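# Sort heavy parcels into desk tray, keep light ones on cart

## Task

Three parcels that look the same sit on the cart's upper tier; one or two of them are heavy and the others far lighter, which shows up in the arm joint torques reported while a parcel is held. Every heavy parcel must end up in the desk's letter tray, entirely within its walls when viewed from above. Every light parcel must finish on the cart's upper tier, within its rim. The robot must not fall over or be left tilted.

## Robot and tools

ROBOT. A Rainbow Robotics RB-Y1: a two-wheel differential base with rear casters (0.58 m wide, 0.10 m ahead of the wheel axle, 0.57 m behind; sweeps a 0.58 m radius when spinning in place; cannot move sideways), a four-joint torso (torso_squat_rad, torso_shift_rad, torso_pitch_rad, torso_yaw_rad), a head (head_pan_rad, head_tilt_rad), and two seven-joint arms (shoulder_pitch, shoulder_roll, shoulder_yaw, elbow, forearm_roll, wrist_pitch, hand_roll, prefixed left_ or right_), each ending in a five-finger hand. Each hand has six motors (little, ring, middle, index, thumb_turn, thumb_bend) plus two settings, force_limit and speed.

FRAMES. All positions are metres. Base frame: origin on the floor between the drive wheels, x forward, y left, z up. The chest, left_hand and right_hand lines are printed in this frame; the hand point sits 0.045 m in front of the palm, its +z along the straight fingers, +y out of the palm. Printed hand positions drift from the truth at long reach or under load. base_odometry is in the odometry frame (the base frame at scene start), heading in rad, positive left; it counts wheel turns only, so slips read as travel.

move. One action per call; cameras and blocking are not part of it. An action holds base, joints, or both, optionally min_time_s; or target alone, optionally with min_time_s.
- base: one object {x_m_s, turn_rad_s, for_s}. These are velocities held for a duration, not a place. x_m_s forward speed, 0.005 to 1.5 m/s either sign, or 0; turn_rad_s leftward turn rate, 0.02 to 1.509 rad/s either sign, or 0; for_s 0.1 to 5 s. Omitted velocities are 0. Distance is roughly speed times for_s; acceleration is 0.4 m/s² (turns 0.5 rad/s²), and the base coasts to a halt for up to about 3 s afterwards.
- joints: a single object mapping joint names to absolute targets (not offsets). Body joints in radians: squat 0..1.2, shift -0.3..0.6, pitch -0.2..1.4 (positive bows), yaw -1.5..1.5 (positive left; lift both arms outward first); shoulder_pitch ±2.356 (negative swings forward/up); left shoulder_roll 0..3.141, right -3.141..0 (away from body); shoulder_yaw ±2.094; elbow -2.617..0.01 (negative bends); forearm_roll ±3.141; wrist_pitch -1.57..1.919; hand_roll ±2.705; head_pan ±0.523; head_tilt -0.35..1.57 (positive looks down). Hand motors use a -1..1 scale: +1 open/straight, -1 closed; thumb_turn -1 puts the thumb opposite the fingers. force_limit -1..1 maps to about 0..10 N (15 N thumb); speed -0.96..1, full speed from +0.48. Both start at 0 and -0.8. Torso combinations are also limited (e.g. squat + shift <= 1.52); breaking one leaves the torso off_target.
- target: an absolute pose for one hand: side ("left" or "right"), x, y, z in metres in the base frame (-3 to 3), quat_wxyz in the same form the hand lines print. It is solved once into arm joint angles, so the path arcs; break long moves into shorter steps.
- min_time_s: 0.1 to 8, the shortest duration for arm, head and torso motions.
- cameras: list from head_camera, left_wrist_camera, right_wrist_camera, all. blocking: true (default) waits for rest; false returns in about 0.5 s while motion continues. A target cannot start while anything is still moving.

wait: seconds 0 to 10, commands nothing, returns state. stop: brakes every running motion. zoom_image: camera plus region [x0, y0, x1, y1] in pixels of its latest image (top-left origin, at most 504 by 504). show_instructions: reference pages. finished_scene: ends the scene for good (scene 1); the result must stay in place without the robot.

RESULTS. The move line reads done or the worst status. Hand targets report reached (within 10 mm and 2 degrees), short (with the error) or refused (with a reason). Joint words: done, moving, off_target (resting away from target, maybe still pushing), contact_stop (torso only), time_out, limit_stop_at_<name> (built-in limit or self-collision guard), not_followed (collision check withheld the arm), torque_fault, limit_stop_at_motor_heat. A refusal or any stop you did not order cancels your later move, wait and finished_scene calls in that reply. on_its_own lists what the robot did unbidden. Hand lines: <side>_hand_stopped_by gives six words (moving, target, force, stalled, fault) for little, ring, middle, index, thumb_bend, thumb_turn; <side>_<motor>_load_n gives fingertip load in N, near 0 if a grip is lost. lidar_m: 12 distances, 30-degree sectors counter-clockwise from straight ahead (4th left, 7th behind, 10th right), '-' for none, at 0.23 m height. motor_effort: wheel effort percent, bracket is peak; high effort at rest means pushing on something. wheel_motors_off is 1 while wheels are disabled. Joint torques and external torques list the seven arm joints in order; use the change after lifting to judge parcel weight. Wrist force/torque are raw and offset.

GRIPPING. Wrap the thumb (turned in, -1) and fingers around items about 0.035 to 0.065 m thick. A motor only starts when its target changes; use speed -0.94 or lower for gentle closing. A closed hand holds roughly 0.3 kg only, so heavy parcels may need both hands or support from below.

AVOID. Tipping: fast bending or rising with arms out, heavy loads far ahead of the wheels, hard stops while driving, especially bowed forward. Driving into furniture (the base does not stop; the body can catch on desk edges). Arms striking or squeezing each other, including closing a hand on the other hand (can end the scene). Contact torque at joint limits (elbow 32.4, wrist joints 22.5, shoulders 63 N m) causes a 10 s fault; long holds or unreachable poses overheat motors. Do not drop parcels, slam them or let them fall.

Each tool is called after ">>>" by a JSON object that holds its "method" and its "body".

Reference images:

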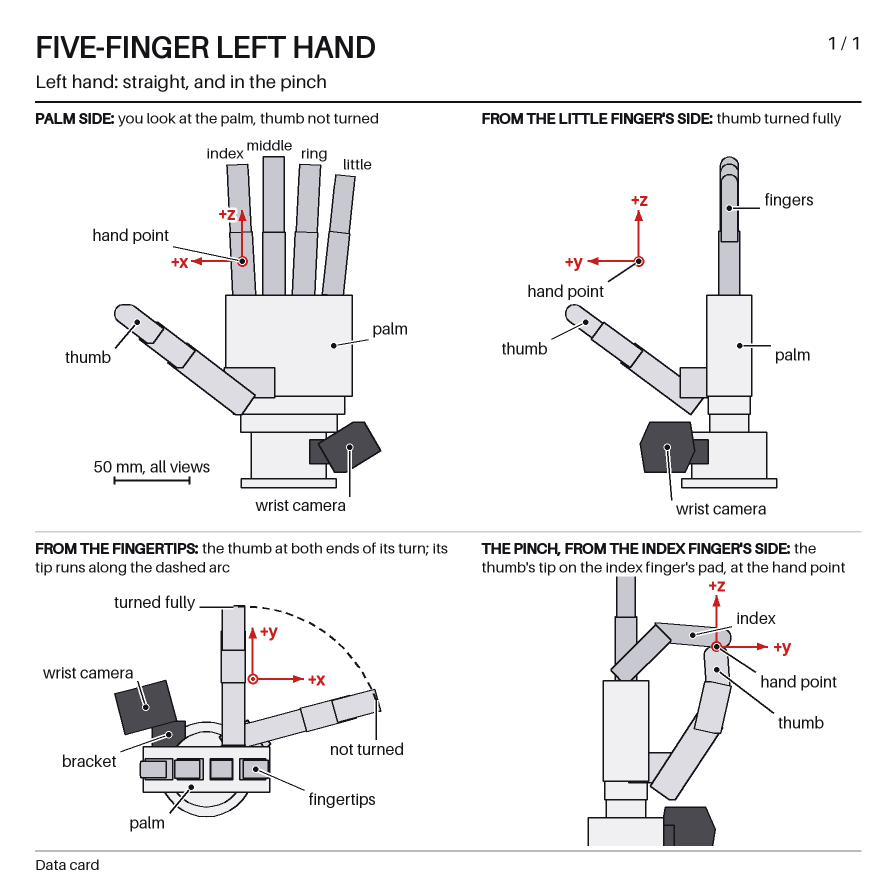

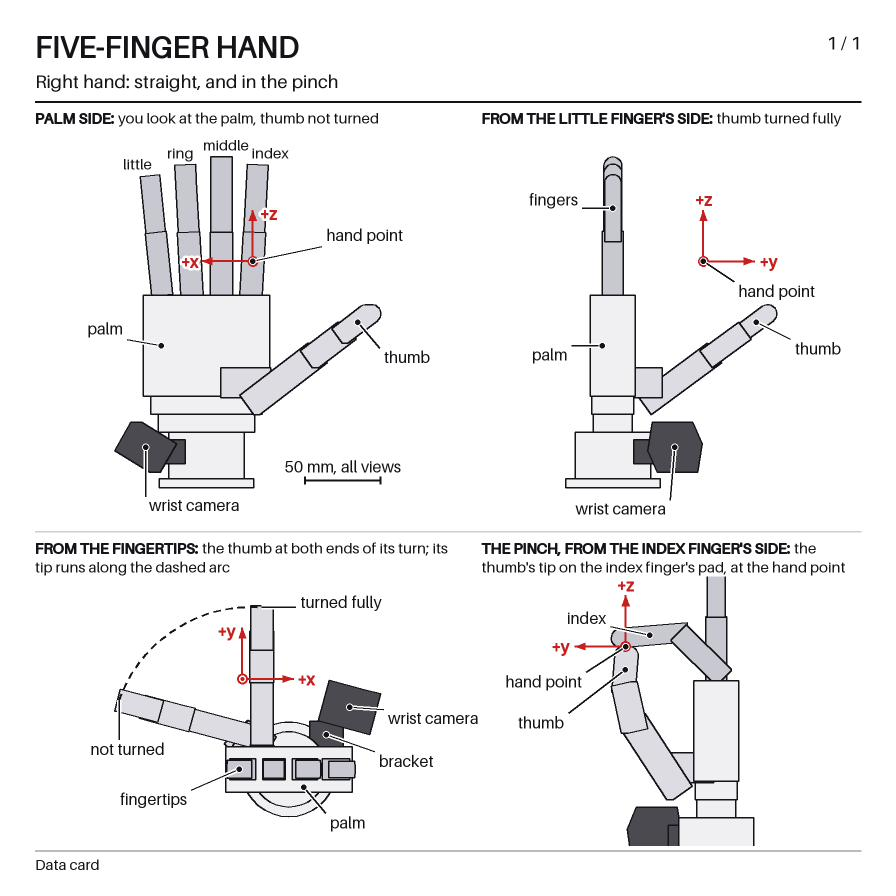

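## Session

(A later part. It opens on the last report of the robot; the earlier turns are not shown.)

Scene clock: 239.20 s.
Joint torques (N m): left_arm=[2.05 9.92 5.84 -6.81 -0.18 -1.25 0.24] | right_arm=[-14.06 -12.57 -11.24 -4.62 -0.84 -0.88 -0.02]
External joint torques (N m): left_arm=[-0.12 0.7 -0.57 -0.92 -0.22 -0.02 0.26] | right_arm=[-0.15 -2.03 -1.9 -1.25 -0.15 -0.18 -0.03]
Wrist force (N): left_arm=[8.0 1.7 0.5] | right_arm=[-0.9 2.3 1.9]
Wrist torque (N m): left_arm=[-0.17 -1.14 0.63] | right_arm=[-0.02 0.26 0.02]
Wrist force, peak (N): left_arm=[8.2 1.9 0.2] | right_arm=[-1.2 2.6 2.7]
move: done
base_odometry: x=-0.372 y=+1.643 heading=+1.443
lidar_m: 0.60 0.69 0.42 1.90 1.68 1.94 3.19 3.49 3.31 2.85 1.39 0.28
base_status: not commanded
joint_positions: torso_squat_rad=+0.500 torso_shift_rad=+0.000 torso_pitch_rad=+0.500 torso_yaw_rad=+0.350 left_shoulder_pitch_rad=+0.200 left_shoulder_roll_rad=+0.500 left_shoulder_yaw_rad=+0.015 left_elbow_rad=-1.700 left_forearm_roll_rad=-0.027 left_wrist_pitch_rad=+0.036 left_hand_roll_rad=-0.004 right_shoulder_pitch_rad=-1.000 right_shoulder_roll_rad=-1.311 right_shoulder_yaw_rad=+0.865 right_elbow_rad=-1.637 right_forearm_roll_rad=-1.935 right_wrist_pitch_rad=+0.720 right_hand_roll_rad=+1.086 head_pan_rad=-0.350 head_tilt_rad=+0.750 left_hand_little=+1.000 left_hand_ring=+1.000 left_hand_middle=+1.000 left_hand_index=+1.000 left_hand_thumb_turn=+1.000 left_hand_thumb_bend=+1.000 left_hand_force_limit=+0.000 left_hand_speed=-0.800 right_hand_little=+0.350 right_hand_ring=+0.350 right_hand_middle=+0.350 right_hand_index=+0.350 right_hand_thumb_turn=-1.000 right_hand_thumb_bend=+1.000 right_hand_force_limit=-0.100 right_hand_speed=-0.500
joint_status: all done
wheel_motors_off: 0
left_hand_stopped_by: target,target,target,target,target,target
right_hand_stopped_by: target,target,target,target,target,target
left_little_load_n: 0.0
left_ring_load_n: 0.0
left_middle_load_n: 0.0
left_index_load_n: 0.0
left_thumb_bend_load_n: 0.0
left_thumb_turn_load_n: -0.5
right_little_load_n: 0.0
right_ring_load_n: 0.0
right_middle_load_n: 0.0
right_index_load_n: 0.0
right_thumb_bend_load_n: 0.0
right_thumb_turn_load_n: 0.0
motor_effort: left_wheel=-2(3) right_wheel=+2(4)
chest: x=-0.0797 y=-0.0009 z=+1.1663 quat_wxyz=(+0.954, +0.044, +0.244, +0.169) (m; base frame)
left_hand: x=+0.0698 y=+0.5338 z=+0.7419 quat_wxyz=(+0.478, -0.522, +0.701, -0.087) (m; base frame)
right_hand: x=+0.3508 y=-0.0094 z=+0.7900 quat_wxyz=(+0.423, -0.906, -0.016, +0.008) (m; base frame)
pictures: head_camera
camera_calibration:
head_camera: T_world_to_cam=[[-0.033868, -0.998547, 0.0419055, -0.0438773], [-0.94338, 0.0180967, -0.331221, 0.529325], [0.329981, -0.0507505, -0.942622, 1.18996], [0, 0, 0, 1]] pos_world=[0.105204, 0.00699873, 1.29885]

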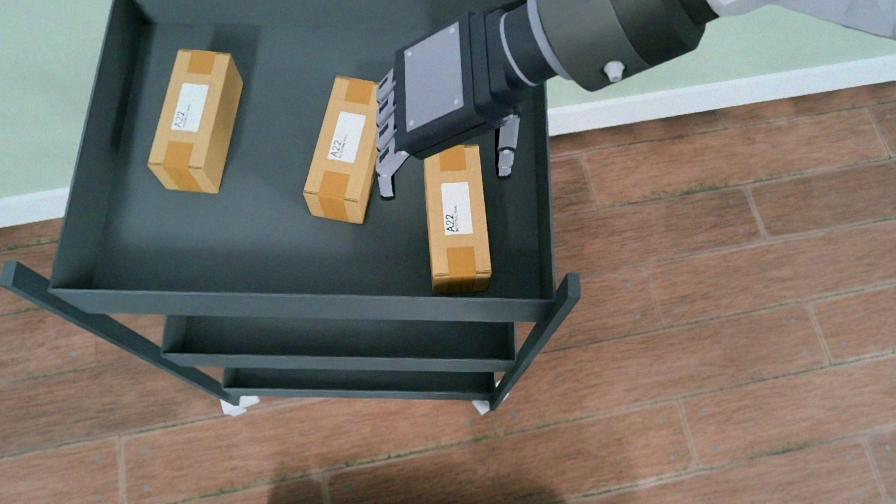

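>>> {"method": "move", "body": {"joints": {"right_hand_middle": 0.2, "right_hand_index": 0.2, "right_hand_ring": 0.2, "right_hand_little": 0.2}, "cameras": []}}

>>> {"method": "move", "body": {"target": {"side": "right", "x": 0.351, "y": -0.0115, "z": 0.73, "quat_wxyz": [0.4225, -0.9062, -0.0158, 0.0074]}, "min_time_s": 1.5, "cameras": ["head_camera", "right_wrist_camera"]}}

>>> {"method": "zoom_image", "body": {"camera": "head_camera", "region": [300, 80, 560, 310]}}

Scene clock: 247.07 s.
Joint torques (N m): left_arm=[2.39 9.92 5.94 -6.7 -0.15 -1.08 0.24] | right_arm=[-14.48 -12.17 -11.27 -4.49 -0.72 -0.76 0.23]
External joint torques (N m): left_arm=[0.22 0.7 -0.46 -0.82 -0.19 0.16 0.25] | right_arm=[-0.56 -1.62 -1.93 -1.12 -0.03 -0.06 0.22]
Wrist force (N): left_arm=[7.8 1.9 0.4] | right_arm=[-1.2 1.8 1.9]
Wrist torque (N m): left_arm=[-0.12 -1.13 0.63] | right_arm=[-0.11 0.30 -0.01]
Wrist force, peak (N): left_arm=[8.4 1.5 0.3] | right_arm=[-1.3 2.7 2.5]
move: done
base_odometry: x=-0.372 y=+1.643 heading=+1.443
lidar_m: 0.61 0.68 0.43 1.89 1.66 1.94 3.20 3.50 3.32 2.86 1.40 0.27
base_status: not commanded
joint_positions: torso_squat_rad=+0.500 torso_shift_rad=+0.000 torso_pitch_rad=+0.500 torso_yaw_rad=+0.350 left_shoulder_pitch_rad=+0.200 left_shoulder_roll_rad=+0.500 left_shoulder_yaw_rad=+0.015 left_elbow_rad=-1.700 left_forearm_roll_rad=-0.027 left_wrist_pitch_rad=+0.036 left_hand_roll_rad=-0.004 right_shoulder_pitch_rad=-1.000 right_shoulder_roll_rad=-1.311 right_shoulder_yaw_rad=+0.865 right_elbow_rad=-1.637 right_forearm_roll_rad=-1.935 right_wrist_pitch_rad=+0.720 right_hand_roll_rad=+1.086 head_pan_rad=-0.350 head_tilt_rad=+0.750 left_hand_little=+1.000 left_hand_ring=+1.000 left_hand_middle=+1.000 left_hand_index=+1.000 left_hand_thumb_turn=+1.000 left_hand_thumb_bend=+1.000 left_hand_force_limit=+0.000 left_hand_speed=-0.800 right_hand_little=+0.200 right_hand_ring=+0.200 right_hand_middle=+0.200 right_hand_index=+0.200 right_hand_thumb_turn=-1.000 right_hand_thumb_bend=+1.000 right_hand_force_limit=-0.100 right_hand_speed=-0.500
joint_status: all done
wheel_motors_off: 0
left_hand_stopped_by: target,target,target,target,target,target
right_hand_stopped_by: target,target,target,target,target,target
left_little_load_n: 0.0
left_ring_load_n: 0.0
left_middle_load_n: 0.0
left_index_load_n: 0.0
left_thumb_bend_load_n: 0.0
left_thumb_turn_load_n: 0.0
right_little_load_n: 0.0
right_ring_load_n: 0.0
right_middle_load_n: 0.0
right_index_load_n: 0.0
right_thumb_bend_load_n: 0.0
right_thumb_turn_load_n: 0.0
motor_effort: left_wheel=-2(3) right_wheel=+2(3)
chest: x=-0.0797 y=-0.0009 z=+1.1663 quat_wxyz=(+0.954, +0.044, +0.244, +0.169) (m; base frame)
left_hand: x=+0.0698 y=+0.5338 z=+0.7419 quat_wxyz=(+0.478, -0.522, +0.701, -0.087) (m; base frame)
right_hand: x=+0.3508 y=-0.0094 z=+0.7900 quat_wxyz=(+0.423, -0.906, -0.016, +0.008) (m; base frame)
pictures: none
No camera images: "cameras" was empty.

Scene clock: 248.90 s.
Joint torques (N m): left_arm=[2.18 9.98 5.9 -6.68 -0.14 -1.19 0.14] | right_arm=[-13.99 -10.49 -8 -3.61 -0.89 -1.08 0.24]
External joint torques (N m): left_arm=[0.01 0.76 -0.51 -0.8 -0.18 0.05 0.15] | right_arm=[-0.13 -0.21 0.5 0.22 -0.14 -0.61 0.23]
Wrist force (N): left_arm=[8.0 1.4 -0.1] | right_arm=[-0.9 1.8 2.2]
Wrist torque (N m): left_arm=[-0.16 -1.18 0.63] | right_arm=[-0.10 0.24 0.00]
Wrist force, peak (N): left_arm=[8.4 1.7 0.3] | right_arm=[-1.5 2.6 2.5]
move: done
base_odometry: x=-0.372 y=+1.643 heading=+1.443
lidar_m: 0.60 0.68 0.43 1.90 1.68 1.94 3.19 3.50 3.31 2.85 1.42 0.27
base_status: not commanded
joint_positions: torso_squat_rad=+0.500 torso_shift_rad=+0.000 torso_pitch_rad=+0.500 torso_yaw_rad=+0.350 left_shoulder_pitch_rad=+0.200 left_shoulder_roll_rad=+0.500 left_shoulder_yaw_rad=+0.015 left_elbow_rad=-1.700 left_forearm_roll_rad=-0.027 left_wrist_pitch_rad=+0.036 left_hand_roll_rad=-0.004 right_shoulder_pitch_rad=-0.938 right_shoulder_roll_rad=-1.192 right_shoulder_yaw_rad=+0.881 right_elbow_rad=-1.465 right_forearm_roll_rad=-1.966 right_wrist_pitch_rad=+0.694 right_hand_roll_rad=+1.269 head_pan_rad=-0.350 head_tilt_rad=+0.750 left_hand_little=+1.000 left_hand_ring=+1.000 left_hand_middle=+1.000 left_hand_index=+1.000 left_hand_thumb_turn=+1.000 left_hand_thumb_bend=+1.000 left_hand_force_limit=+0.000 left_hand_speed=-0.800 right_hand_little=+0.200 right_hand_ring=+0.200 right_hand_middle=+0.200 right_hand_index=+0.200 right_hand_thumb_turn=-1.000 right_hand_thumb_bend=+1.000 right_hand_force_limit=-0.100 right_hand_speed=-0.500
joint_status: all done
wheel_motors_off: 0
left_hand_stopped_by: target,target,target,target,target,target
right_hand_stopped_by: target,target,target,target,target,target
left_little_load_n: 0.0
left_ring_load_n: 0.0
left_middle_load_n: 0.0
left_index_load_n: 0.0
left_thumb_bend_load_n: 0.0
left_thumb_turn_load_n: 0.0
right_little_load_n: 0.5
right_ring_load_n: 0.0
right_middle_load_n: 0.0
right_index_load_n: 0.0
right_thumb_bend_load_n: 0.0
right_thumb_turn_load_n: 0.0
motor_effort: left_wheel=-2(4) right_wheel=+3(4)
chest: x=-0.0797 y=-0.0009 z=+1.1663 quat_wxyz=(+0.954, +0.044, +0.244, +0.169) (m; base frame)
left_hand: x=+0.0698 y=+0.5338 z=+0.7419 quat_wxyz=(+0.478, -0.522, +0.701, -0.087) (m; base frame)
right_hand: x=+0.3504 y=-0.0114 z=+0.7306 quat_wxyz=(+0.421, -0.907, -0.015, +0.005) (m; base frame)
right_hand_status: reached (checked arc, planned for 1.5 s): 1 mm and 0.3 deg off.
pictures: head_camera, right_wrist_camera
camera_calibration:
head_camera: T_world_to_cam=[[-0.033868, -0.998547, 0.0419055, -0.0438773], [-0.94338, 0.0180967, -0.331221, 0.529325], [0.329981, -0.0507505, -0.942622, 1.18996], [0, 0, 0, 1]] pos_world=[0.105204, 0.00699873, 1.29885]
right_wrist_camera: T_world_to_cam=[[0.314603, -0.625906, -0.713629, 0.398631], [-0.824107, -0.55317, 0.121864, 0.197483], [-0.471034, 0.549768, -0.689843, 0.789891], [0, 0, 0, 1]] pos_world=[0.409402, -0.0755094, 0.805309]

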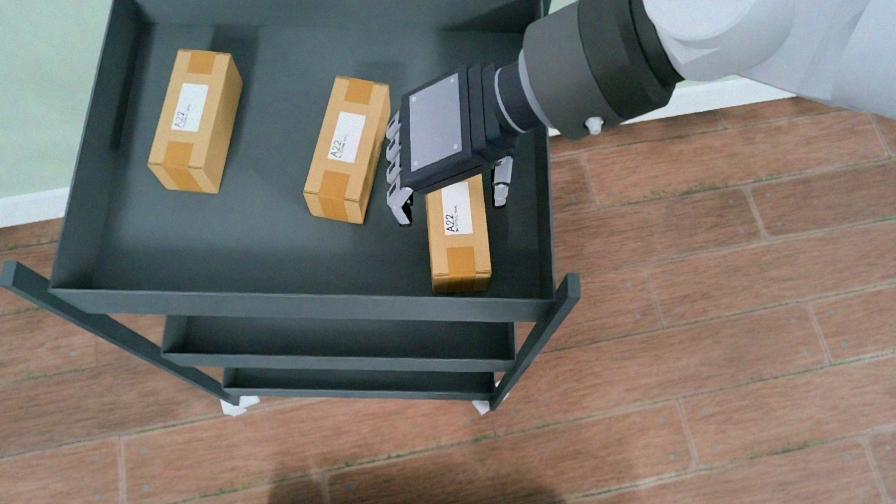

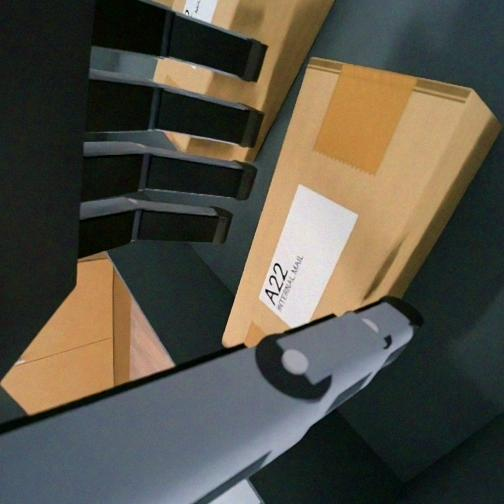

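Scaled by 1.938.

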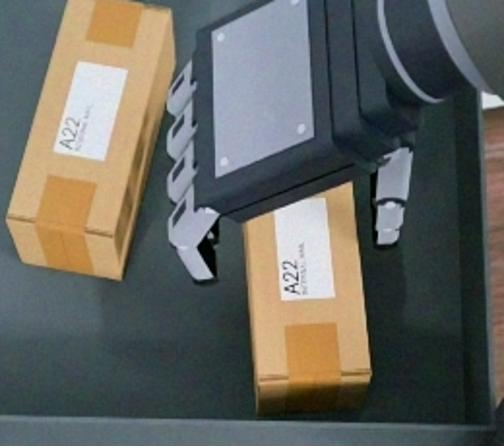

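>>> {"method": "move", "body": {"target": {"side": "right", "x": 0.351, "y": -0.0115, "z": 0.691, "quat_wxyz": [0.4225, -0.9062, -0.0158, 0.0074]}, "min_time_s": 1.2, "cameras": ["head_camera"]}}

>>> {"method": "move", "body": {"joints": {"right_hand_middle": -0.4, "right_hand_index": -0.4, "right_hand_ring": -0.4, "right_hand_little": -0.4, "right_hand_speed": -0.93, "right_hand_force_limit": 0}, "cameras": ["head_camera", "right_wrist_camera"]}}

>>> {"method": "zoom_image", "body": {"camera": "head_camera", "region": [300, 80, 560, 310]}}

Scene clock: 256.03 s.
Joint torques (N m): left_arm=[2.05 10 6.17 -6.8 -0.06 -1.32 0.17] | right_arm=[-13.65 -9.82 -8.81 -3.99 -1.08 -0.08 0.19]
External joint torques (N m): left_arm=[-0.12 0.78 -0.24 -0.92 -0.1 -0.08 0.18] | right_arm=[0.31 0.03 -1.11 0.03 -0.27 0.17 0.19]
Wrist force (N): left_arm=[8.0 1.7 0.8] | right_arm=[-2.0 1.7 2.2]
Wrist torque (N m): left_arm=[-0.18 -1.14 0.64] | right_arm=[-0.13 0.47 -0.12]
Wrist force, peak (N): left_arm=[8.4 1.4 0.4] | right_arm=[-1.3 2.9 2.9]
move: done
base_odometry: x=-0.372 y=+1.643 heading=+1.443
lidar_m: 0.59 0.70 0.42 1.89 1.69 1.95 3.20 3.50 3.32 2.84 1.39 0.28
base_status: not commanded
joint_positions: torso_squat_rad=+0.500 torso_shift_rad=+0.000 torso_pitch_rad=+0.500 torso_yaw_rad=+0.350 left_shoulder_pitch_rad=+0.200 left_shoulder_roll_rad=+0.500 left_shoulder_yaw_rad=+0.015 left_elbow_rad=-1.700 left_forearm_roll_rad=-0.027 left_wrist_pitch_rad=+0.036 left_hand_roll_rad=-0.004 right_shoulder_pitch_rad=-0.913 right_shoulder_roll_rad=-1.087 right_shoulder_yaw_rad=+0.874 right_elbow_rad=-1.301 right_forearm_roll_rad=-2.006 right_wrist_pitch_rad=+0.710 right_hand_roll_rad=+1.421 head_pan_rad=-0.350 head_tilt_rad=+0.750 left_hand_little=+1.000 left_hand_ring=+1.000 left_hand_middle=+1.000 left_hand_index=+1.000 left_hand_thumb_turn=+1.000 left_hand_thumb_bend=+1.000 left_hand_force_limit=+0.000 left_hand_speed=-0.800 right_hand_little=+0.200 right_hand_ring=+0.200 right_hand_middle=+0.200 right_hand_index=+0.200 right_hand_thumb_turn=-1.000 right_hand_thumb_bend=+1.000 right_hand_force_limit=-0.100 right_hand_speed=-0.500
joint_status: all done
wheel_motors_off: 0
left_hand_stopped_by: target,target,target,target,target,target
right_hand_stopped_by: target,target,target,target,target,target
left_little_load_n: 0.0
left_ring_load_n: 0.0
left_middle_load_n: 0.0
left_index_load_n: 0.0
left_thumb_bend_load_n: 0.0
left_thumb_turn_load_n: 0.0
right_little_load_n: 0.0
right_ring_load_n: 0.0
right_middle_load_n: 0.0
right_index_load_n: 0.0
right_thumb_bend_load_n: 0.0
right_thumb_turn_load_n: 0.0
motor_effort: left_wheel=-1(3) right_wheel=+2(3)
chest: x=-0.0797 y=-0.0009 z=+1.1663 quat_wxyz=(+0.954, +0.044, +0.244, +0.169) (m; base frame)
left_hand: x=+0.0698 y=+0.5338 z=+0.7419 quat_wxyz=(+0.478, -0.522, +0.701, -0.087) (m; base frame)
right_hand: x=+0.3505 y=-0.0114 z=+0.6912 quat_wxyz=(+0.422, -0.907, -0.015, +0.006) (m; base frame)
right_hand_status: reached (checked arc, planned for 1.2 s): 1 mm and 0.2 deg off.
pictures: head_camera
camera_calibration:
head_camera: T_world_to_cam=[[-0.033868, -0.998547, 0.0419055, -0.0438773], [-0.94338, 0.0180967, -0.331221, 0.529325], [0.329981, -0.0507505, -0.942622, 1.18996], [0, 0, 0, 1]] pos_world=[0.105204, 0.00699873, 1.29885]

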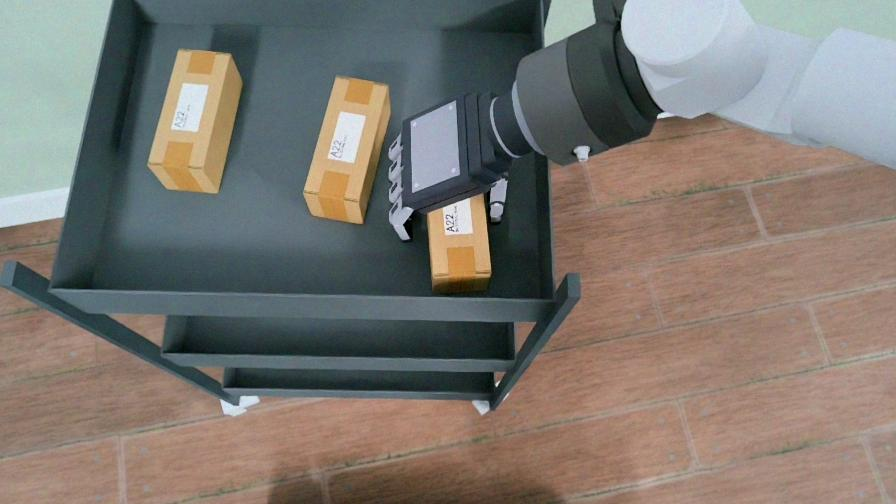

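Scene clock: 258.60 s.
Joint torques (N m): left_arm=[2.17 9.66 6.08 -6.78 -0.06 -1.16 0.08] | right_arm=[-14.43 -10.84 -9.3 -3.65 -0.86 -0.12 -0.04]
External joint torques (N m): left_arm=[0 0.44 -0.33 -0.9 -0.11 0.08 0.09] | right_arm=[-0.48 -0.99 -1.59 0.37 -0.06 0.13 -0.05]
Wrist force (N): left_arm=[7.9 1.6 0.3] | right_arm=[-1.7 2.3 2.4]
Wrist torque (N m): left_arm=[-0.15 -1.12 0.62] | right_arm=[0.07 0.32 -0.06]
Wrist force, peak (N): left_arm=[8.4 1.7 0.4] | right_arm=[-1.5 3.0 4.2]
move: off_target
base_odometry: x=-0.372 y=+1.643 heading=+1.443
lidar_m: 0.61 0.69 0.43 1.92 1.68 1.95 3.18 3.48 3.33 2.85 1.38 0.28
base_status: not commanded
joint_positions: torso_squat_rad=+0.500 torso_shift_rad=+0.000 torso_pitch_rad=+0.500 torso_yaw_rad=+0.350 left_shoulder_pitch_rad=+0.200 left_shoulder_roll_rad=+0.500 left_shoulder_yaw_rad=+0.015 left_elbow_rad=-1.700 left_forearm_roll_rad=-0.027 left_wrist_pitch_rad=+0.036 left_hand_roll_rad=-0.004 right_shoulder_pitch_rad=-0.913 right_shoulder_roll_rad=-1.087 right_shoulder_yaw_rad=+0.874 right_elbow_rad=-1.301 right_forearm_roll_rad=-2.006 right_wrist_pitch_rad=+0.710 right_hand_roll_rad=+1.421 head_pan_rad=-0.350 head_tilt_rad=+0.750 left_hand_little=+1.000 left_hand_ring=+1.000 left_hand_middle=+1.000 left_hand_index=+1.000 left_hand_thumb_turn=+1.000 left_hand_thumb_bend=+1.000 left_hand_force_limit=+0.000 left_hand_speed=-0.800 right_hand_little=-0.139 right_hand_ring=-0.067 right_hand_middle=-0.027 right_hand_index=-0.073 right_hand_thumb_turn=-1.000 right_hand_thumb_bend=+1.000 right_hand_force_limit=+0.000 right_hand_speed=-0.930
joint_status: right_hand_little off_target (ended at -0.139, target -0.400); right_hand_ring off_target (ended at -0.067, target -0.400); right_hand_middle off_target (ended at -0.027, target -0.400); right_hand_index off_target (ended at -0.073, target -0.400); the others done
wheel_motors_off: 0
left_hand_stopped_by: target,target,target,target,target,target
right_hand_stopped_by: force,force,force,force,target,target
left_little_load_n: 0.0
left_ring_load_n: 0.0
left_middle_load_n: 0.0
left_index_load_n: 0.0
left_thumb_bend_load_n: 0.0
left_thumb_turn_load_n: 0.0
right_little_load_n: 6.0
right_ring_load_n: 3.5
right_middle_load_n: 1.5
right_index_load_n: 6.5
right_thumb_bend_load_n: 1.5
right_thumb_turn_load_n: 4.0
motor_effort: left_wheel=-1(3) right_wheel=+3(4)
chest: x=-0.0797 y=-0.0009 z=+1.1663 quat_wxyz=(+0.954, +0.044, +0.244, +0.169) (m; base frame)
left_hand: x=+0.0698 y=+0.5338 z=+0.7419 quat_wxyz=(+0.478, -0.522, +0.701, -0.087) (m; base frame)
right_hand: x=+0.3505 y=-0.0113 z=+0.6912 quat_wxyz=(+0.422, -0.907, -0.015, +0.006) (m; base frame)
pictures: head_camera, right_wrist_camera
camera_calibration:
head_camera: T_world_to_cam=[[-0.033868, -0.998547, 0.0419055, -0.0438773], [-0.94338, 0.0180967, -0.331221, 0.529325], [0.329981, -0.0507505, -0.942622, 1.18996], [0, 0, 0, 1]] pos_world=[0.105204, 0.00699873, 1.29885]
right_wrist_camera: T_world_to_cam=[[0.314607, -0.624899, -0.71451, 0.371189], [-0.823191, -0.55441, 0.122417, 0.201625], [-0.47263, 0.549665, -0.688832, 0.762558], [0, 0, 0, 1]] pos_world=[0.409605, -0.0754125, 0.76581]

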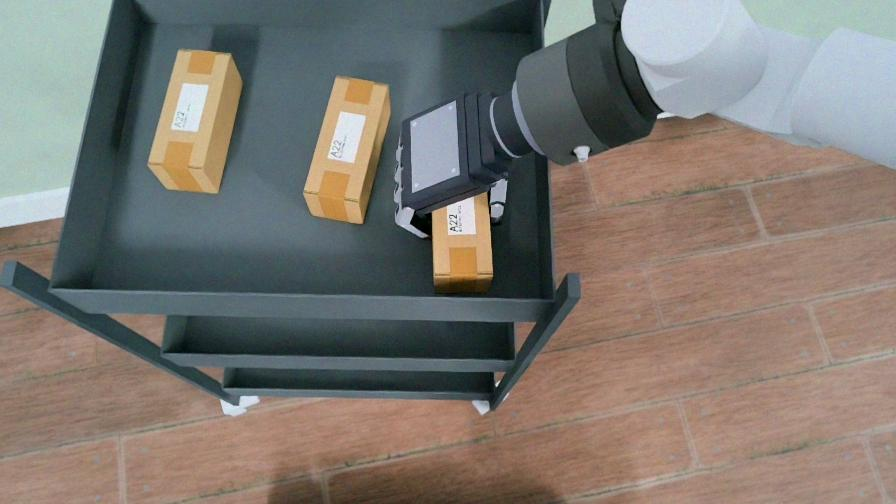

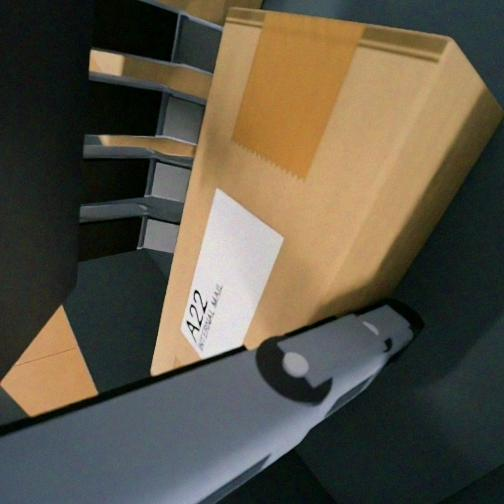

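Scaled by 1.938.

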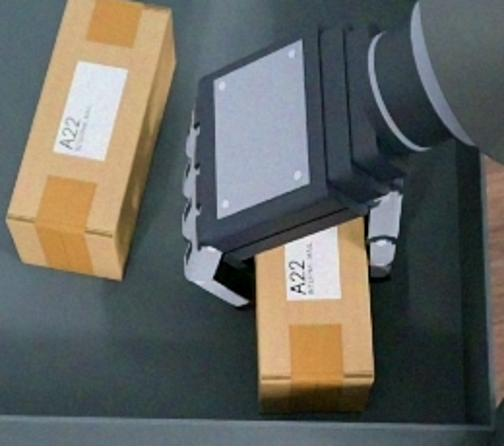

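>>> {"method": "move", "body": {"joints": {"right_hand_middle": -0.45, "right_hand_index": -0.45, "right_hand_ring": -0.45, "right_hand_little": -0.45, "right_hand_thumb_bend": 0.8, "right_hand_force_limit": 0.1}, "cameras": []}}

>>> {"method": "move", "body": {"target": {"side": "right", "x": 0.351, "y": -0.0115, "z": 0.72, "quat_wxyz": [0.4225, -0.9062, -0.0158, 0.0074]}, "min_time_s": 1.5, "cameras": ["head_camera", "right_wrist_camera"]}}

Scene clock: 262.33 s.
Joint torques (N m): left_arm=[2.61 9.82 5.93 -6.91 -0.03 -1.14 0.02] | right_arm=[-13.87 -10.09 -9.09 -3.76 -0.75 -0.21 0.09]
External joint torques (N m): left_arm=[0.44 0.6 -0.47 -1.03 -0.07 0.1 0.03] | right_arm=[0.08 -0.24 -1.39 0.26 0.05 0.04 0.08]
Wrist force (N): left_arm=[8.0 1.9 0.4] | right_arm=[-1.4 1.9 2.4]
Wrist torque (N m): left_arm=[-0.10 -1.17 0.62] | right_arm=[0.10 0.20 -0.01]
Wrist force, peak (N): left_arm=[8.3 2.0 0.2] | right_arm=[-1.9 2.6 3.7]
move: off_target
base_odometry: x=-0.372 y=+1.643 heading=+1.443
lidar_m: 0.60 0.69 0.42 1.91 1.68 1.92 3.20 3.49 3.32 2.86 1.40 0.28
base_status: not commanded
joint_positions: torso_squat_rad=+0.500 torso_shift_rad=+0.000 torso_pitch_rad=+0.500 torso_yaw_rad=+0.350 left_shoulder_pitch_rad=+0.200 left_shoulder_roll_rad=+0.500 left_shoulder_yaw_rad=+0.015 left_elbow_rad=-1.700 left_forearm_roll_rad=-0.027 left_wrist_pitch_rad=+0.036 left_hand_roll_rad=-0.004 right_shoulder_pitch_rad=-0.913 right_shoulder_roll_rad=-1.087 right_shoulder_yaw_rad=+0.874 right_elbow_rad=-1.301 right_forearm_roll_rad=-2.006 right_wrist_pitch_rad=+0.710 right_hand_roll_rad=+1.421 head_pan_rad=-0.350 head_tilt_rad=+0.750 left_hand_little=+1.000 left_hand_ring=+1.000 left_hand_middle=+1.000 left_hand_index=+1.000 left_hand_thumb_turn=+1.000 left_hand_thumb_bend=+1.000 left_hand_force_limit=+0.000 left_hand_speed=-0.800 right_hand_little=-0.139 right_hand_ring=-0.078 right_hand_middle=-0.038 right_hand_index=-0.073 right_hand_thumb_turn=-1.000 right_hand_thumb_bend=+0.984 right_hand_force_limit=+0.100 right_hand_speed=-0.930
joint_status: right_hand_little off_target (ended at -0.139, target -0.450); right_hand_ring off_target (ended at -0.078, target -0.450); right_hand_middle off_target (ended at -0.038, target -0.450); right_hand_index off_target (ended at -0.073, target -0.450); right_hand_thumb_bend off_target (ended at +0.984, target +0.800); the others done
wheel_motors_off: 0
left_hand_stopped_by: target,target,target,target,target,target
right_hand_stopped_by: force,force,force,force,force,target
left_little_load_n: 0.0
left_ring_load_n: 0.0
left_middle_load_n: 0.0
left_index_load_n: 0.0
left_thumb_bend_load_n: 0.0
left_thumb_turn_load_n: 0.0
right_little_load_n: 3.5
right_ring_load_n: 7.5
right_middle_load_n: 6.5
right_index_load_n: 5.5
right_thumb_bend_load_n: 8.0
right_thumb_turn_load_n: 5.0
motor_effort: left_wheel=-2(4) right_wheel=+3(4)
chest: x=-0.0797 y=-0.0009 z=+1.1663 quat_wxyz=(+0.954, +0.044, +0.244, +0.169) (m; base frame)
left_hand: x=+0.0698 y=+0.5338 z=+0.7419 quat_wxyz=(+0.478, -0.522, +0.701, -0.087) (m; base frame)
right_hand: x=+0.3505 y=-0.0113 z=+0.6912 quat_wxyz=(+0.422, -0.907, -0.015, +0.006) (m; base frame)
pictures: none
No camera images: "cameras" was empty.

Scene clock: 264.17 s.
Joint torques (N m): left_arm=[2.5 9.83 5.68 -6.76 -0.05 -1.15 0.17] | right_arm=[-17.8 -13.37 -6.83 -5.16 -0.66 -1.38 -0.24]
External joint torques (N m): left_arm=[0.33 0.61 -0.72 -0.88 -0.1 0.09 0.18] | right_arm=[-3.88 -3.18 1.45 -1.27 0.11 -0.99 -0.25]
Wrist force (N): left_arm=[8.2 1.7 0.5] | right_arm=[-1.2 1.5 3.4]
Wrist torque (N m): left_arm=[-0.14 -1.21 0.64] | right_arm=[0.01 0.30 -0.06]
Wrist force, peak (N): left_arm=[8.3 1.9 0.1] | right_arm=[-1.6 4.7 4.9]
move: done
base_odometry: x=-0.372 y=+1.643 heading=+1.443
lidar_m: 0.61 0.69 0.43 1.91 1.69 1.93 3.19 3.49 3.33 2.85 1.40 0.28
base_status: not commanded
joint_positions: torso_squat_rad=+0.500 torso_shift_rad=+0.000 torso_pitch_rad=+0.500 torso_yaw_rad=+0.350 left_shoulder_pitch_rad=+0.200 left_shoulder_roll_rad=+0.500 left_shoulder_yaw_rad=+0.015 left_elbow_rad=-1.700 left_forearm_roll_rad=-0.027 left_wrist_pitch_rad=+0.036 left_hand_roll_rad=-0.004 right_shoulder_pitch_rad=-0.931 right_shoulder_roll_rad=-1.160 right_shoulder_yaw_rad=+0.878 right_elbow_rad=-1.413 right_forearm_roll_rad=-1.986 right_wrist_pitch_rad=+0.705 right_hand_roll_rad=+1.321 head_pan_rad=-0.350 head_tilt_rad=+0.750 left_hand_little=+1.000 left_hand_ring=+1.000 left_hand_middle=+1.000 left_hand_index=+1.000 left_hand_thumb_turn=+1.000 left_hand_thumb_bend=+1.000 left_hand_force_limit=+0.000 left_hand_speed=-0.800 right_hand_little=-0.140 right_hand_ring=-0.078 right_hand_middle=-0.039 right_hand_index=-0.074 right_hand_thumb_turn=-1.000 right_hand_thumb_bend=+0.982 right_hand_force_limit=+0.100 right_hand_speed=-0.930
joint_status: all done
wheel_motors_off: 0
left_hand_stopped_by: target,target,target,target,target,target
right_hand_stopped_by: force,force,force,force,force,target
left_little_load_n: 0.0
left_ring_load_n: 0.0
left_middle_load_n: 0.0
left_index_load_n: 0.0
left_thumb_bend_load_n: 0.0
left_thumb_turn_load_n: 0.0
right_little_load_n: 0.0
right_ring_load_n: 0.5
right_middle_load_n: 0.0
right_index_load_n: 1.0
right_thumb_bend_load_n: 0.0
right_thumb_turn_load_n: 0.0
motor_effort: left_wheel=-2(4) right_wheel=+2(4)
chest: x=-0.0797 y=-0.0009 z=+1.1663 quat_wxyz=(+0.954, +0.044, +0.244, +0.169) (m; base frame)
left_hand: x=+0.0698 y=+0.5338 z=+0.7419 quat_wxyz=(+0.478, -0.522, +0.701, -0.087) (m; base frame)
right_hand: x=+0.3505 y=-0.0113 z=+0.7197 quat_wxyz=(+0.423, -0.906, -0.016, +0.008) (m; base frame)
right_hand_status: reached (checked arc, planned for 1.5 s): 1 mm and 0.1 deg off.
pictures: head_camera, right_wrist_camera
camera_calibration:
head_camera: T_world_to_cam=[[-0.033868, -0.998547, 0.0419055, -0.0438739], [-0.94338, 0.0180967, -0.331221, 0.52942], [0.329981, -0.0507505, -0.942622, 1.18993], [0, 0, 0, 1]] pos_world=[0.105304, 0.00699873, 1.29885]
right_wrist_camera: T_world_to_cam=[[0.313801, -0.622438, -0.717008, 0.393635], [-0.821647, -0.556463, 0.123472, 0.196891], [-0.475842, 0.550382, -0.686042, 0.781269], [0, 0, 0, 1]] pos_world=[0.410012, -0.0754202, 0.793912]

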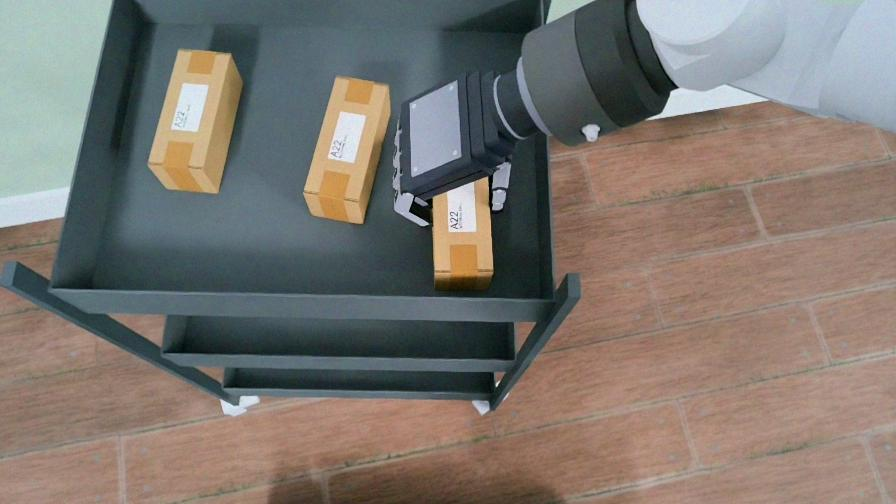

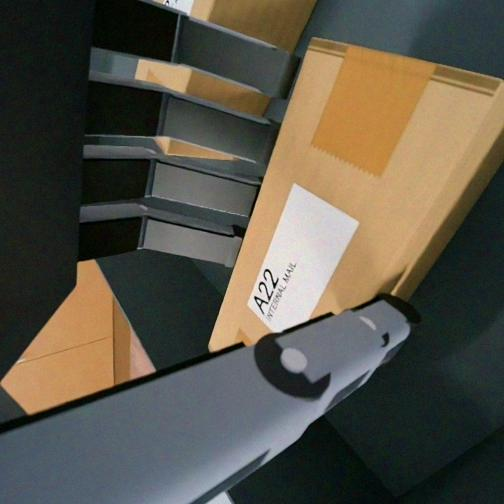

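>>> {"method": "move", "body": {"joints": {"right_hand_middle": 0.2, "right_hand_index": 0.2, "right_hand_ring": 0.2, "right_hand_little": 0.2, "right_hand_thumb_bend": 1.0, "right_hand_speed": -0.5}, "cameras": ["head_camera"]}}

>>> {"method": "zoom_image", "body": {"camera": "head_camera", "region": [300, 80, 560, 310]}}

Scene clock: 277.13 s.
Joint torques (N m): left_arm=[2.47 10.19 5.93 -6.82 -0.03 -1.26 0.13] | right_arm=[-17.75 -12.86 -6.54 -4.91 -0.5 -1.03 -0.22]
External joint torques (N m): left_arm=[0.3 0.97 -0.48 -0.94 -0.07 -0.03 0.14] | right_arm=[-3.83 -2.67 1.74 -1.01 0.28 -0.64 -0.22]
Wrist force (N): left_arm=[8.0 1.8 0.3] | right_arm=[-1.2 2.1 2.1]
Wrist torque (N m): left_arm=[-0.12 -1.14 0.61] | right_arm=[-0.04 0.31 -0.08]
Wrist force, peak (N): left_arm=[8.5 1.7 0.4] | right_arm=[-2.1 2.6 4.3]
move: done
base_odometry: x=-0.372 y=+1.643 heading=+1.443
lidar_m: 0.60 0.69 0.42 1.89 1.67 1.93 3.19 3.50 3.32 2.84 1.40 0.28
base_status: not commanded
joint_positions: torso_squat_rad=+0.500 torso_shift_rad=+0.000 torso_pitch_rad=+0.500 torso_yaw_rad=+0.350 left_shoulder_pitch_rad=+0.200 left_shoulder_roll_rad=+0.500 left_shoulder_yaw_rad=+0.015 left_elbow_rad=-1.700 left_forearm_roll_rad=-0.027 left_wrist_pitch_rad=+0.036 left_hand_roll_rad=-0.004 right_shoulder_pitch_rad=-0.931 right_shoulder_roll_rad=-1.160 right_shoulder_yaw_rad=+0.878 right_elbow_rad=-1.413 right_forearm_roll_rad=-1.986 right_wrist_pitch_rad=+0.705 right_hand_roll_rad=+1.321 head_pan_rad=-0.350 head_tilt_rad=+0.750 left_hand_little=+1.000 left_hand_ring=+1.000 left_hand_middle=+1.000 left_hand_index=+1.000 left_hand_thumb_turn=+1.000 left_hand_thumb_bend=+1.000 left_hand_force_limit=+0.000 left_hand_speed=-0.800 right_hand_little=+0.200 right_hand_ring=+0.200 right_hand_middle=+0.200 right_hand_index=+0.200 right_hand_thumb_turn=-1.000 right_hand_thumb_bend=+1.000 right_hand_force_limit=+0.100 right_hand_speed=-0.500
joint_status: all done
wheel_motors_off: 0
left_hand_stopped_by: target,target,target,target,target,target
right_hand_stopped_by: target,target,target,target,target,target
left_little_load_n: 0.0
left_ring_load_n: 0.0
left_middle_load_n: 0.0
left_index_load_n: 0.0
left_thumb_bend_load_n: 0.0
left_thumb_turn_load_n: 0.0
right_little_load_n: 0.0
right_ring_load_n: 0.0
right_middle_load_n: 0.0
right_index_load_n: 0.0
right_thumb_bend_load_n: 0.0
right_thumb_turn_load_n: 0.0
motor_effort: left_wheel=-2(3) right_wheel=+2(3)
chest: x=-0.0797 y=-0.0009 z=+1.1663 quat_wxyz=(+0.954, +0.044, +0.244, +0.169) (m; base frame)
left_hand: x=+0.0698 y=+0.5338 z=+0.7419 quat_wxyz=(+0.478, -0.522, +0.701, -0.087) (m; base frame)
right_hand: x=+0.3506 y=-0.0114 z=+0.7197 quat_wxyz=(+0.423, -0.906, -0.016, +0.008) (m; base frame)
pictures: head_camera
camera_calibration:
head_camera: T_world_to_cam=[[-0.033868, -0.998547, 0.0419055, -0.0438739], [-0.94338, 0.0180967, -0.331221, 0.52942], [0.329981, -0.0507505, -0.942622, 1.18993], [0, 0, 0, 1]] pos_world=[0.105304, 0.00699873, 1.29885]

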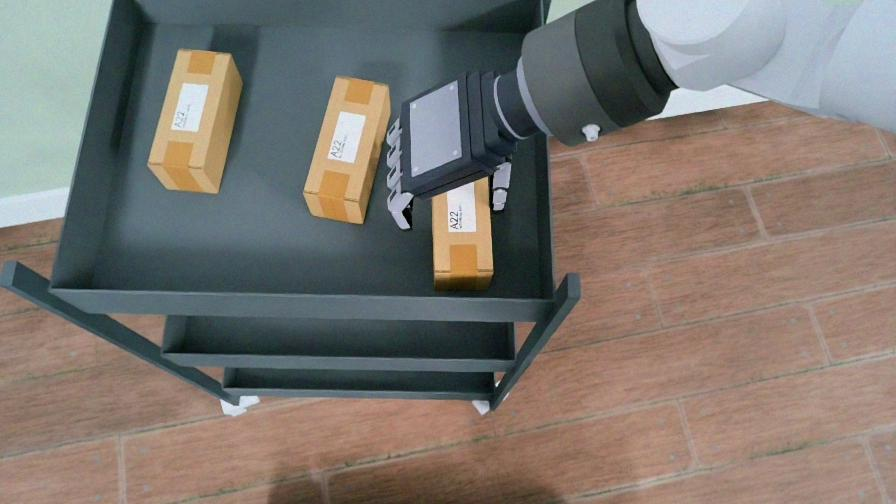

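Scaled by 1.938.

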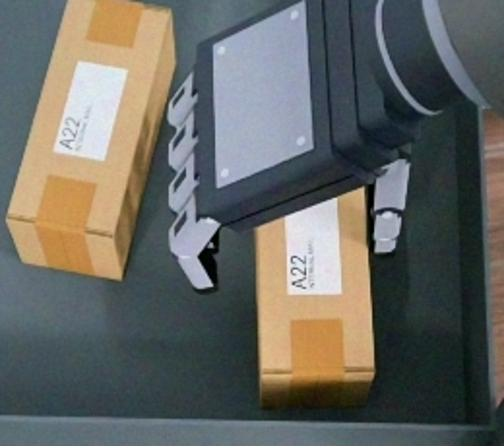

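>>> {"method": "move", "body": {"target": {"side": "right", "x": 0.345, "y": -0.0145, "z": 0.72, "quat_wxyz": [0.4226, -0.9063, -0.004, 0.0018]}, "min_time_s": 0.6, "cameras": []}}

>>> {"method": "move", "body": {"target": {"side": "right", "x": 0.345, "y": -0.0145, "z": 0.688, "quat_wxyz": [0.4226, -0.9063, -0.004, 0.0018]}, "min_time_s": 1, "cameras": ["head_camera"]}}

>>> {"method": "move", "body": {"joints": {"right_hand_middle": -0.5, "right_hand_index": -0.5, "right_hand_speed": -0.93, "right_hand_force_limit": 0.5}, "cameras": ["head_camera"]}}

Scene clock: 282.73 s.
Joint torques (N m): left_arm=[2.3 9.99 5.92 -6.75 -0.14 -1.23 0.09] | right_arm=[-12.7 -13.09 -7.54 -5.61 -0.43 -1.1 -0.07]
External joint torques (N m): left_arm=[0.14 0.77 -0.49 -0.87 -0.18 0 0.1] | right_arm=[0.74 -2.72 0.79 -1.7 0.3 -0.66 -0.07]
Wrist force (N): left_arm=[7.9 2.2 0.9] | right_arm=[-2.0 1.8 2.8]
Wrist torque (N m): left_arm=[-0.10 -1.12 0.59] | right_arm=[-0.16 0.44 -0.12]
Wrist force, peak (N): left_arm=[8.5 1.6 0.5] | right_arm=[-1.9 2.5 2.5]
move: done
base_odometry: x=-0.372 y=+1.643 heading=+1.443
lidar_m: 0.61 0.69 0.43 1.90 1.69 1.94 3.20 3.49 3.32 2.85 1.40 0.28
base_status: not commanded
joint_positions: torso_squat_rad=+0.500 torso_shift_rad=+0.000 torso_pitch_rad=+0.500 torso_yaw_rad=+0.350 left_shoulder_pitch_rad=+0.200 left_shoulder_roll_rad=+0.500 left_shoulder_yaw_rad=+0.015 left_elbow_rad=-1.700 left_forearm_roll_rad=-0.027 left_wrist_pitch_rad=+0.036 left_hand_roll_rad=-0.004 right_shoulder_pitch_rad=-0.904 right_shoulder_roll_rad=-1.188 right_shoulder_yaw_rad=+0.879 right_elbow_rad=-1.464 right_forearm_roll_rad=-1.979 right_wrist_pitch_rad=+0.662 right_hand_roll_rad=+1.289 head_pan_rad=-0.350 head_tilt_rad=+0.750 left_hand_little=+1.000 left_hand_ring=+1.000 left_hand_middle=+1.000 left_hand_index=+1.000 left_hand_thumb_turn=+1.000 left_hand_thumb_bend=+1.000 left_hand_force_limit=+0.000 left_hand_speed=-0.800 right_hand_little=+0.200 right_hand_ring=+0.200 right_hand_middle=+0.200 right_hand_index=+0.200 right_hand_thumb_turn=-1.000 right_hand_thumb_bend=+1.000 right_hand_force_limit=+0.100 right_hand_speed=-0.500
joint_status: all done
wheel_motors_off: 0
left_hand_stopped_by: target,target,target,target,target,target
right_hand_stopped_by: target,target,target,target,target,target
left_little_load_n: 0.0
left_ring_load_n: 0.0
left_middle_load_n: 0.0
left_index_load_n: -0.5
left_thumb_bend_load_n: 0.0
left_thumb_turn_load_n: 0.0
right_little_load_n: -0.5
right_ring_load_n: 0.0
right_middle_load_n: -0.5
right_index_load_n: 0.0
right_thumb_bend_load_n: 0.0
right_thumb_turn_load_n: 0.0
motor_effort: left_wheel=-2(4) right_wheel=+3(4)
chest: x=-0.0797 y=-0.0009 z=+1.1663 quat_wxyz=(+0.954, +0.044, +0.244, +0.169) (m; base frame)
left_hand: x=+0.0698 y=+0.5338 z=+0.7419 quat_wxyz=(+0.478, -0.522, +0.701, -0.087) (m; base frame)
right_hand: x=+0.3448 y=-0.0140 z=+0.7202 quat_wxyz=(+0.424, -0.906, -0.005, +0.004) (m; base frame)
right_hand_status: reached (checked arc, planned for 0.6 s): 1 mm and 0.3 deg off.
pictures: none
No camera images: "cameras" was empty.

Scene clock: 284.07 s.
Joint torques (N m): left_arm=[2.61 10.03 5.55 -6.74 -0.06 -1.18 0.13] | right_arm=[-13.84 -10.4 -9.38 -3.69 -1.02 -0.14 0.31]
External joint torques (N m): left_arm=[0.44 0.81 -0.86 -0.86 -0.11 0.06 0.14] | right_arm=[-0.4 -0.4 -1.65 0.38 -0.27 0.14 0.31]
Wrist force (N): left_arm=[8.1 1.6 0.2] | right_arm=[-1.3 2.2 2.4]
Wrist torque (N m): left_arm=[-0.17 -1.18 0.64] | right_arm=[-0.03 0.31 0.01]
Wrist force, peak (N): left_arm=[8.3 1.8 0.4] | right_arm=[-1.9 2.6 2.6]
move: done
base_odometry: x=-0.372 y=+1.643 heading=+1.443
lidar_m: 0.61 0.68 0.43 1.92 1.68 1.94 3.19 3.50 3.33 2.86 1.39 0.28
base_status: not commanded
joint_positions: torso_squat_rad=+0.500 torso_shift_rad=+0.000 torso_pitch_rad=+0.500 torso_yaw_rad=+0.350 left_shoulder_pitch_rad=+0.200 left_shoulder_roll_rad=+0.500 left_shoulder_yaw_rad=+0.015 left_elbow_rad=-1.700 left_forearm_roll_rad=-0.027 left_wrist_pitch_rad=+0.036 left_hand_roll_rad=-0.004 right_shoulder_pitch_rad=-0.881 right_shoulder_roll_rad=-1.107 right_shoulder_yaw_rad=+0.876 right_elbow_rad=-1.344 right_forearm_roll_rad=-2.002 right_wrist_pitch_rad=+0.664 right_hand_roll_rad=+1.400 head_pan_rad=-0.350 head_tilt_rad=+0.750 left_hand_little=+1.000 left_hand_ring=+1.000 left_hand_middle=+1.000 left_hand_index=+1.000 left_hand_thumb_turn=+1.000 left_hand_thumb_bend=+1.000 left_hand_force_limit=+0.000 left_hand_speed=-0.800 right_hand_little=+0.200 right_hand_ring=+0.200 right_hand_middle=+0.200 right_hand_index=+0.200 right_hand_thumb_turn=-1.000 right_hand_thumb_bend=+1.000 right_hand_force_limit=+0.100 right_hand_speed=-0.500
joint_status: all done
wheel_motors_off: 0
left_hand_stopped_by: target,target,target,target,target,target
right_hand_stopped_by: target,target,target,target,target,target
left_little_load_n: 0.0
left_ring_load_n: 0.0
left_middle_load_n: 0.0
left_index_load_n: 0.0
left_thumb_bend_load_n: 0.0
left_thumb_turn_load_n: 0.0
right_little_load_n: 0.0
right_ring_load_n: 0.0
right_middle_load_n: 0.0
right_index_load_n: 0.0
right_thumb_bend_load_n: 0.0
right_thumb_turn_load_n: 0.0
motor_effort: left_wheel=-3(3) right_wheel=+3(3)
chest: x=-0.0797 y=-0.0009 z=+1.1663 quat_wxyz=(+0.954, +0.044, +0.244, +0.169) (m; base frame)
left_hand: x=+0.0698 y=+0.5338 z=+0.7419 quat_wxyz=(+0.478, -0.522, +0.701, -0.087) (m; base frame)
right_hand: x=+0.3448 y=-0.0145 z=+0.6881 quat_wxyz=(+0.422, -0.907, -0.004, +0.001) (m; base frame)
right_hand_status: reached (checked arc, planned for 1.0 s): 0 mm and 0.1 deg off.
pictures: head_camera
camera_calibration:
head_camera: T_world_to_cam=[[-0.033868, -0.998547, 0.0419055, -0.0438739], [-0.94338, 0.0180967, -0.331221, 0.52942], [0.329981, -0.0507505, -0.942622, 1.18993], [0, 0, 0, 1]] pos_world=[0.105304, 0.00699873, 1.29885]

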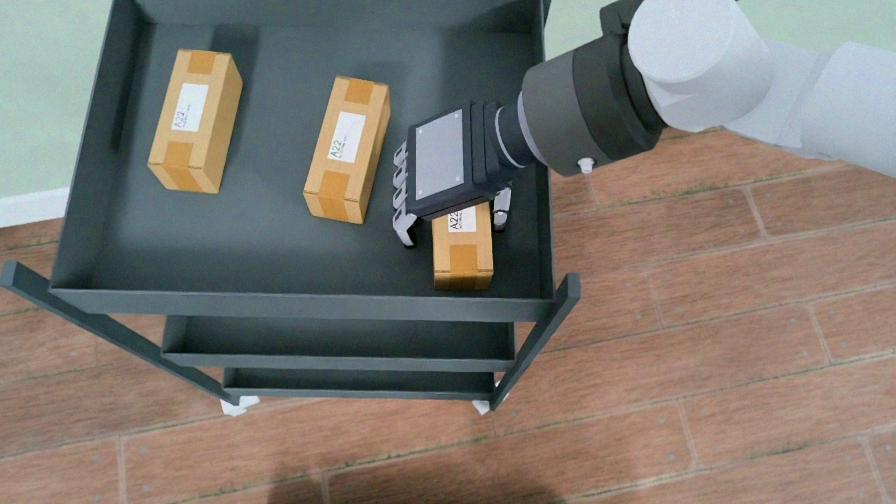

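Scene clock: 287.03 s.
Joint torques (N m): left_arm=[1.94 9.98 6.1 -6.86 -0.06 -1.07 0.27] | right_arm=[-14.05 -10.66 -9.29 -4.05 -0.79 -0.38 0.27]
External joint torques (N m): left_arm=[-0.23 0.77 -0.31 -0.98 -0.1 0.16 0.28] | right_arm=[-0.61 -0.66 -1.56 0.02 -0.04 -0.1 0.27]
Wrist force (N): left_arm=[7.8 1.5 0.3] | right_arm=[-0.8 1.8 3.4]
Wrist torque (N m): left_arm=[-0.21 -1.12 0.60] | right_arm=[0.07 0.25 0.03]
Wrist force, peak (N): left_arm=[8.3 1.8 0.2] | right_arm=[-1.6 3.0 4.9]
move: off_target
base_odometry: x=-0.372 y=+1.643 heading=+1.443
lidar_m: 0.62 0.68 0.42 1.91 1.68 1.93 3.20 3.50 3.31 2.84 1.41 0.28
base_status: not commanded
joint_positions: torso_squat_rad=+0.500 torso_shift_rad=+0.000 torso_pitch_rad=+0.500 torso_yaw_rad=+0.350 left_shoulder_pitch_rad=+0.200 left_shoulder_roll_rad=+0.500 left_shoulder_yaw_rad=+0.015 left_elbow_rad=-1.700 left_forearm_roll_rad=-0.027 left_wrist_pitch_rad=+0.036 left_hand_roll_rad=-0.004 right_shoulder_pitch_rad=-0.881 right_shoulder_roll_rad=-1.107 right_shoulder_yaw_rad=+0.876 right_elbow_rad=-1.344 right_forearm_roll_rad=-2.002 right_wrist_pitch_rad=+0.664 right_hand_roll_rad=+1.400 head_pan_rad=-0.350 head_tilt_rad=+0.750 left_hand_little=+1.000 left_hand_ring=+1.000 left_hand_middle=+1.000 left_hand_index=+1.000 left_hand_thumb_turn=+1.000 left_hand_thumb_bend=+1.000 left_hand_force_limit=+0.000 left_hand_speed=-0.800 right_hand_little=+0.200 right_hand_ring=+0.200 right_hand_middle=-0.027 right_hand_index=-0.073 right_hand_thumb_turn=-1.000 right_hand_thumb_bend=+1.000 right_hand_force_limit=+0.500 right_hand_speed=-0.930
joint_status: right_hand_middle off_target (ended at -0.027, target -0.500); right_hand_index off_target (ended at -0.073, target -0.500); the others done
wheel_motors_off: 0
left_hand_stopped_by: target,target,target,target,target,target
right_hand_stopped_by: target,target,force,force,target,target
left_little_load_n: 0.0
left_ring_load_n: 0.0
left_middle_load_n: 0.0
left_index_load_n: 0.0
left_thumb_bend_load_n: 0.0
left_thumb_turn_load_n: 0.0
right_little_load_n: 0.0
right_ring_load_n: 0.0
right_middle_load_n: 4.5
right_index_load_n: 7.5
right_thumb_bend_load_n: 1.0
right_thumb_turn_load_n: -0.5
motor_effort: left_wheel=-2(4) right_wheel=+3(4)
chest: x=-0.0797 y=-0.0009 z=+1.1663 quat_wxyz=(+0.954, +0.044, +0.244, +0.169) (m; base frame)
left_hand: x=+0.0698 y=+0.5338 z=+0.7419 quat_wxyz=(+0.478, -0.522, +0.701, -0.087) (m; base frame)
right_hand: x=+0.3447 y=-0.0144 z=+0.6881 quat_wxyz=(+0.422, -0.906, -0.004, +0.001) (m; base frame)
pictures: head_camera
camera_calibration:
head_camera: T_world_to_cam=[[-0.033868, -0.998547, 0.0419055, -0.0438739], [-0.94338, 0.0180967, -0.331221, 0.52942], [0.329981, -0.0507505, -0.942622, 1.18993], [0, 0, 0, 1]] pos_world=[0.105304, 0.00699873, 1.29885]

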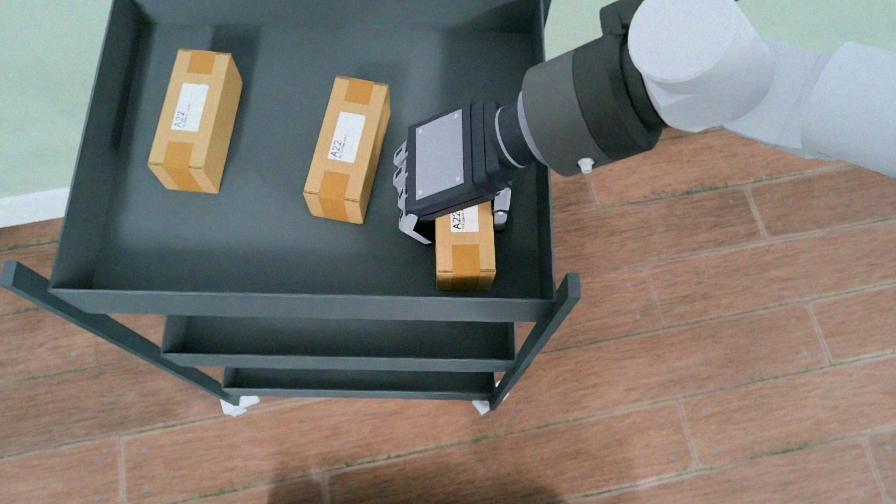

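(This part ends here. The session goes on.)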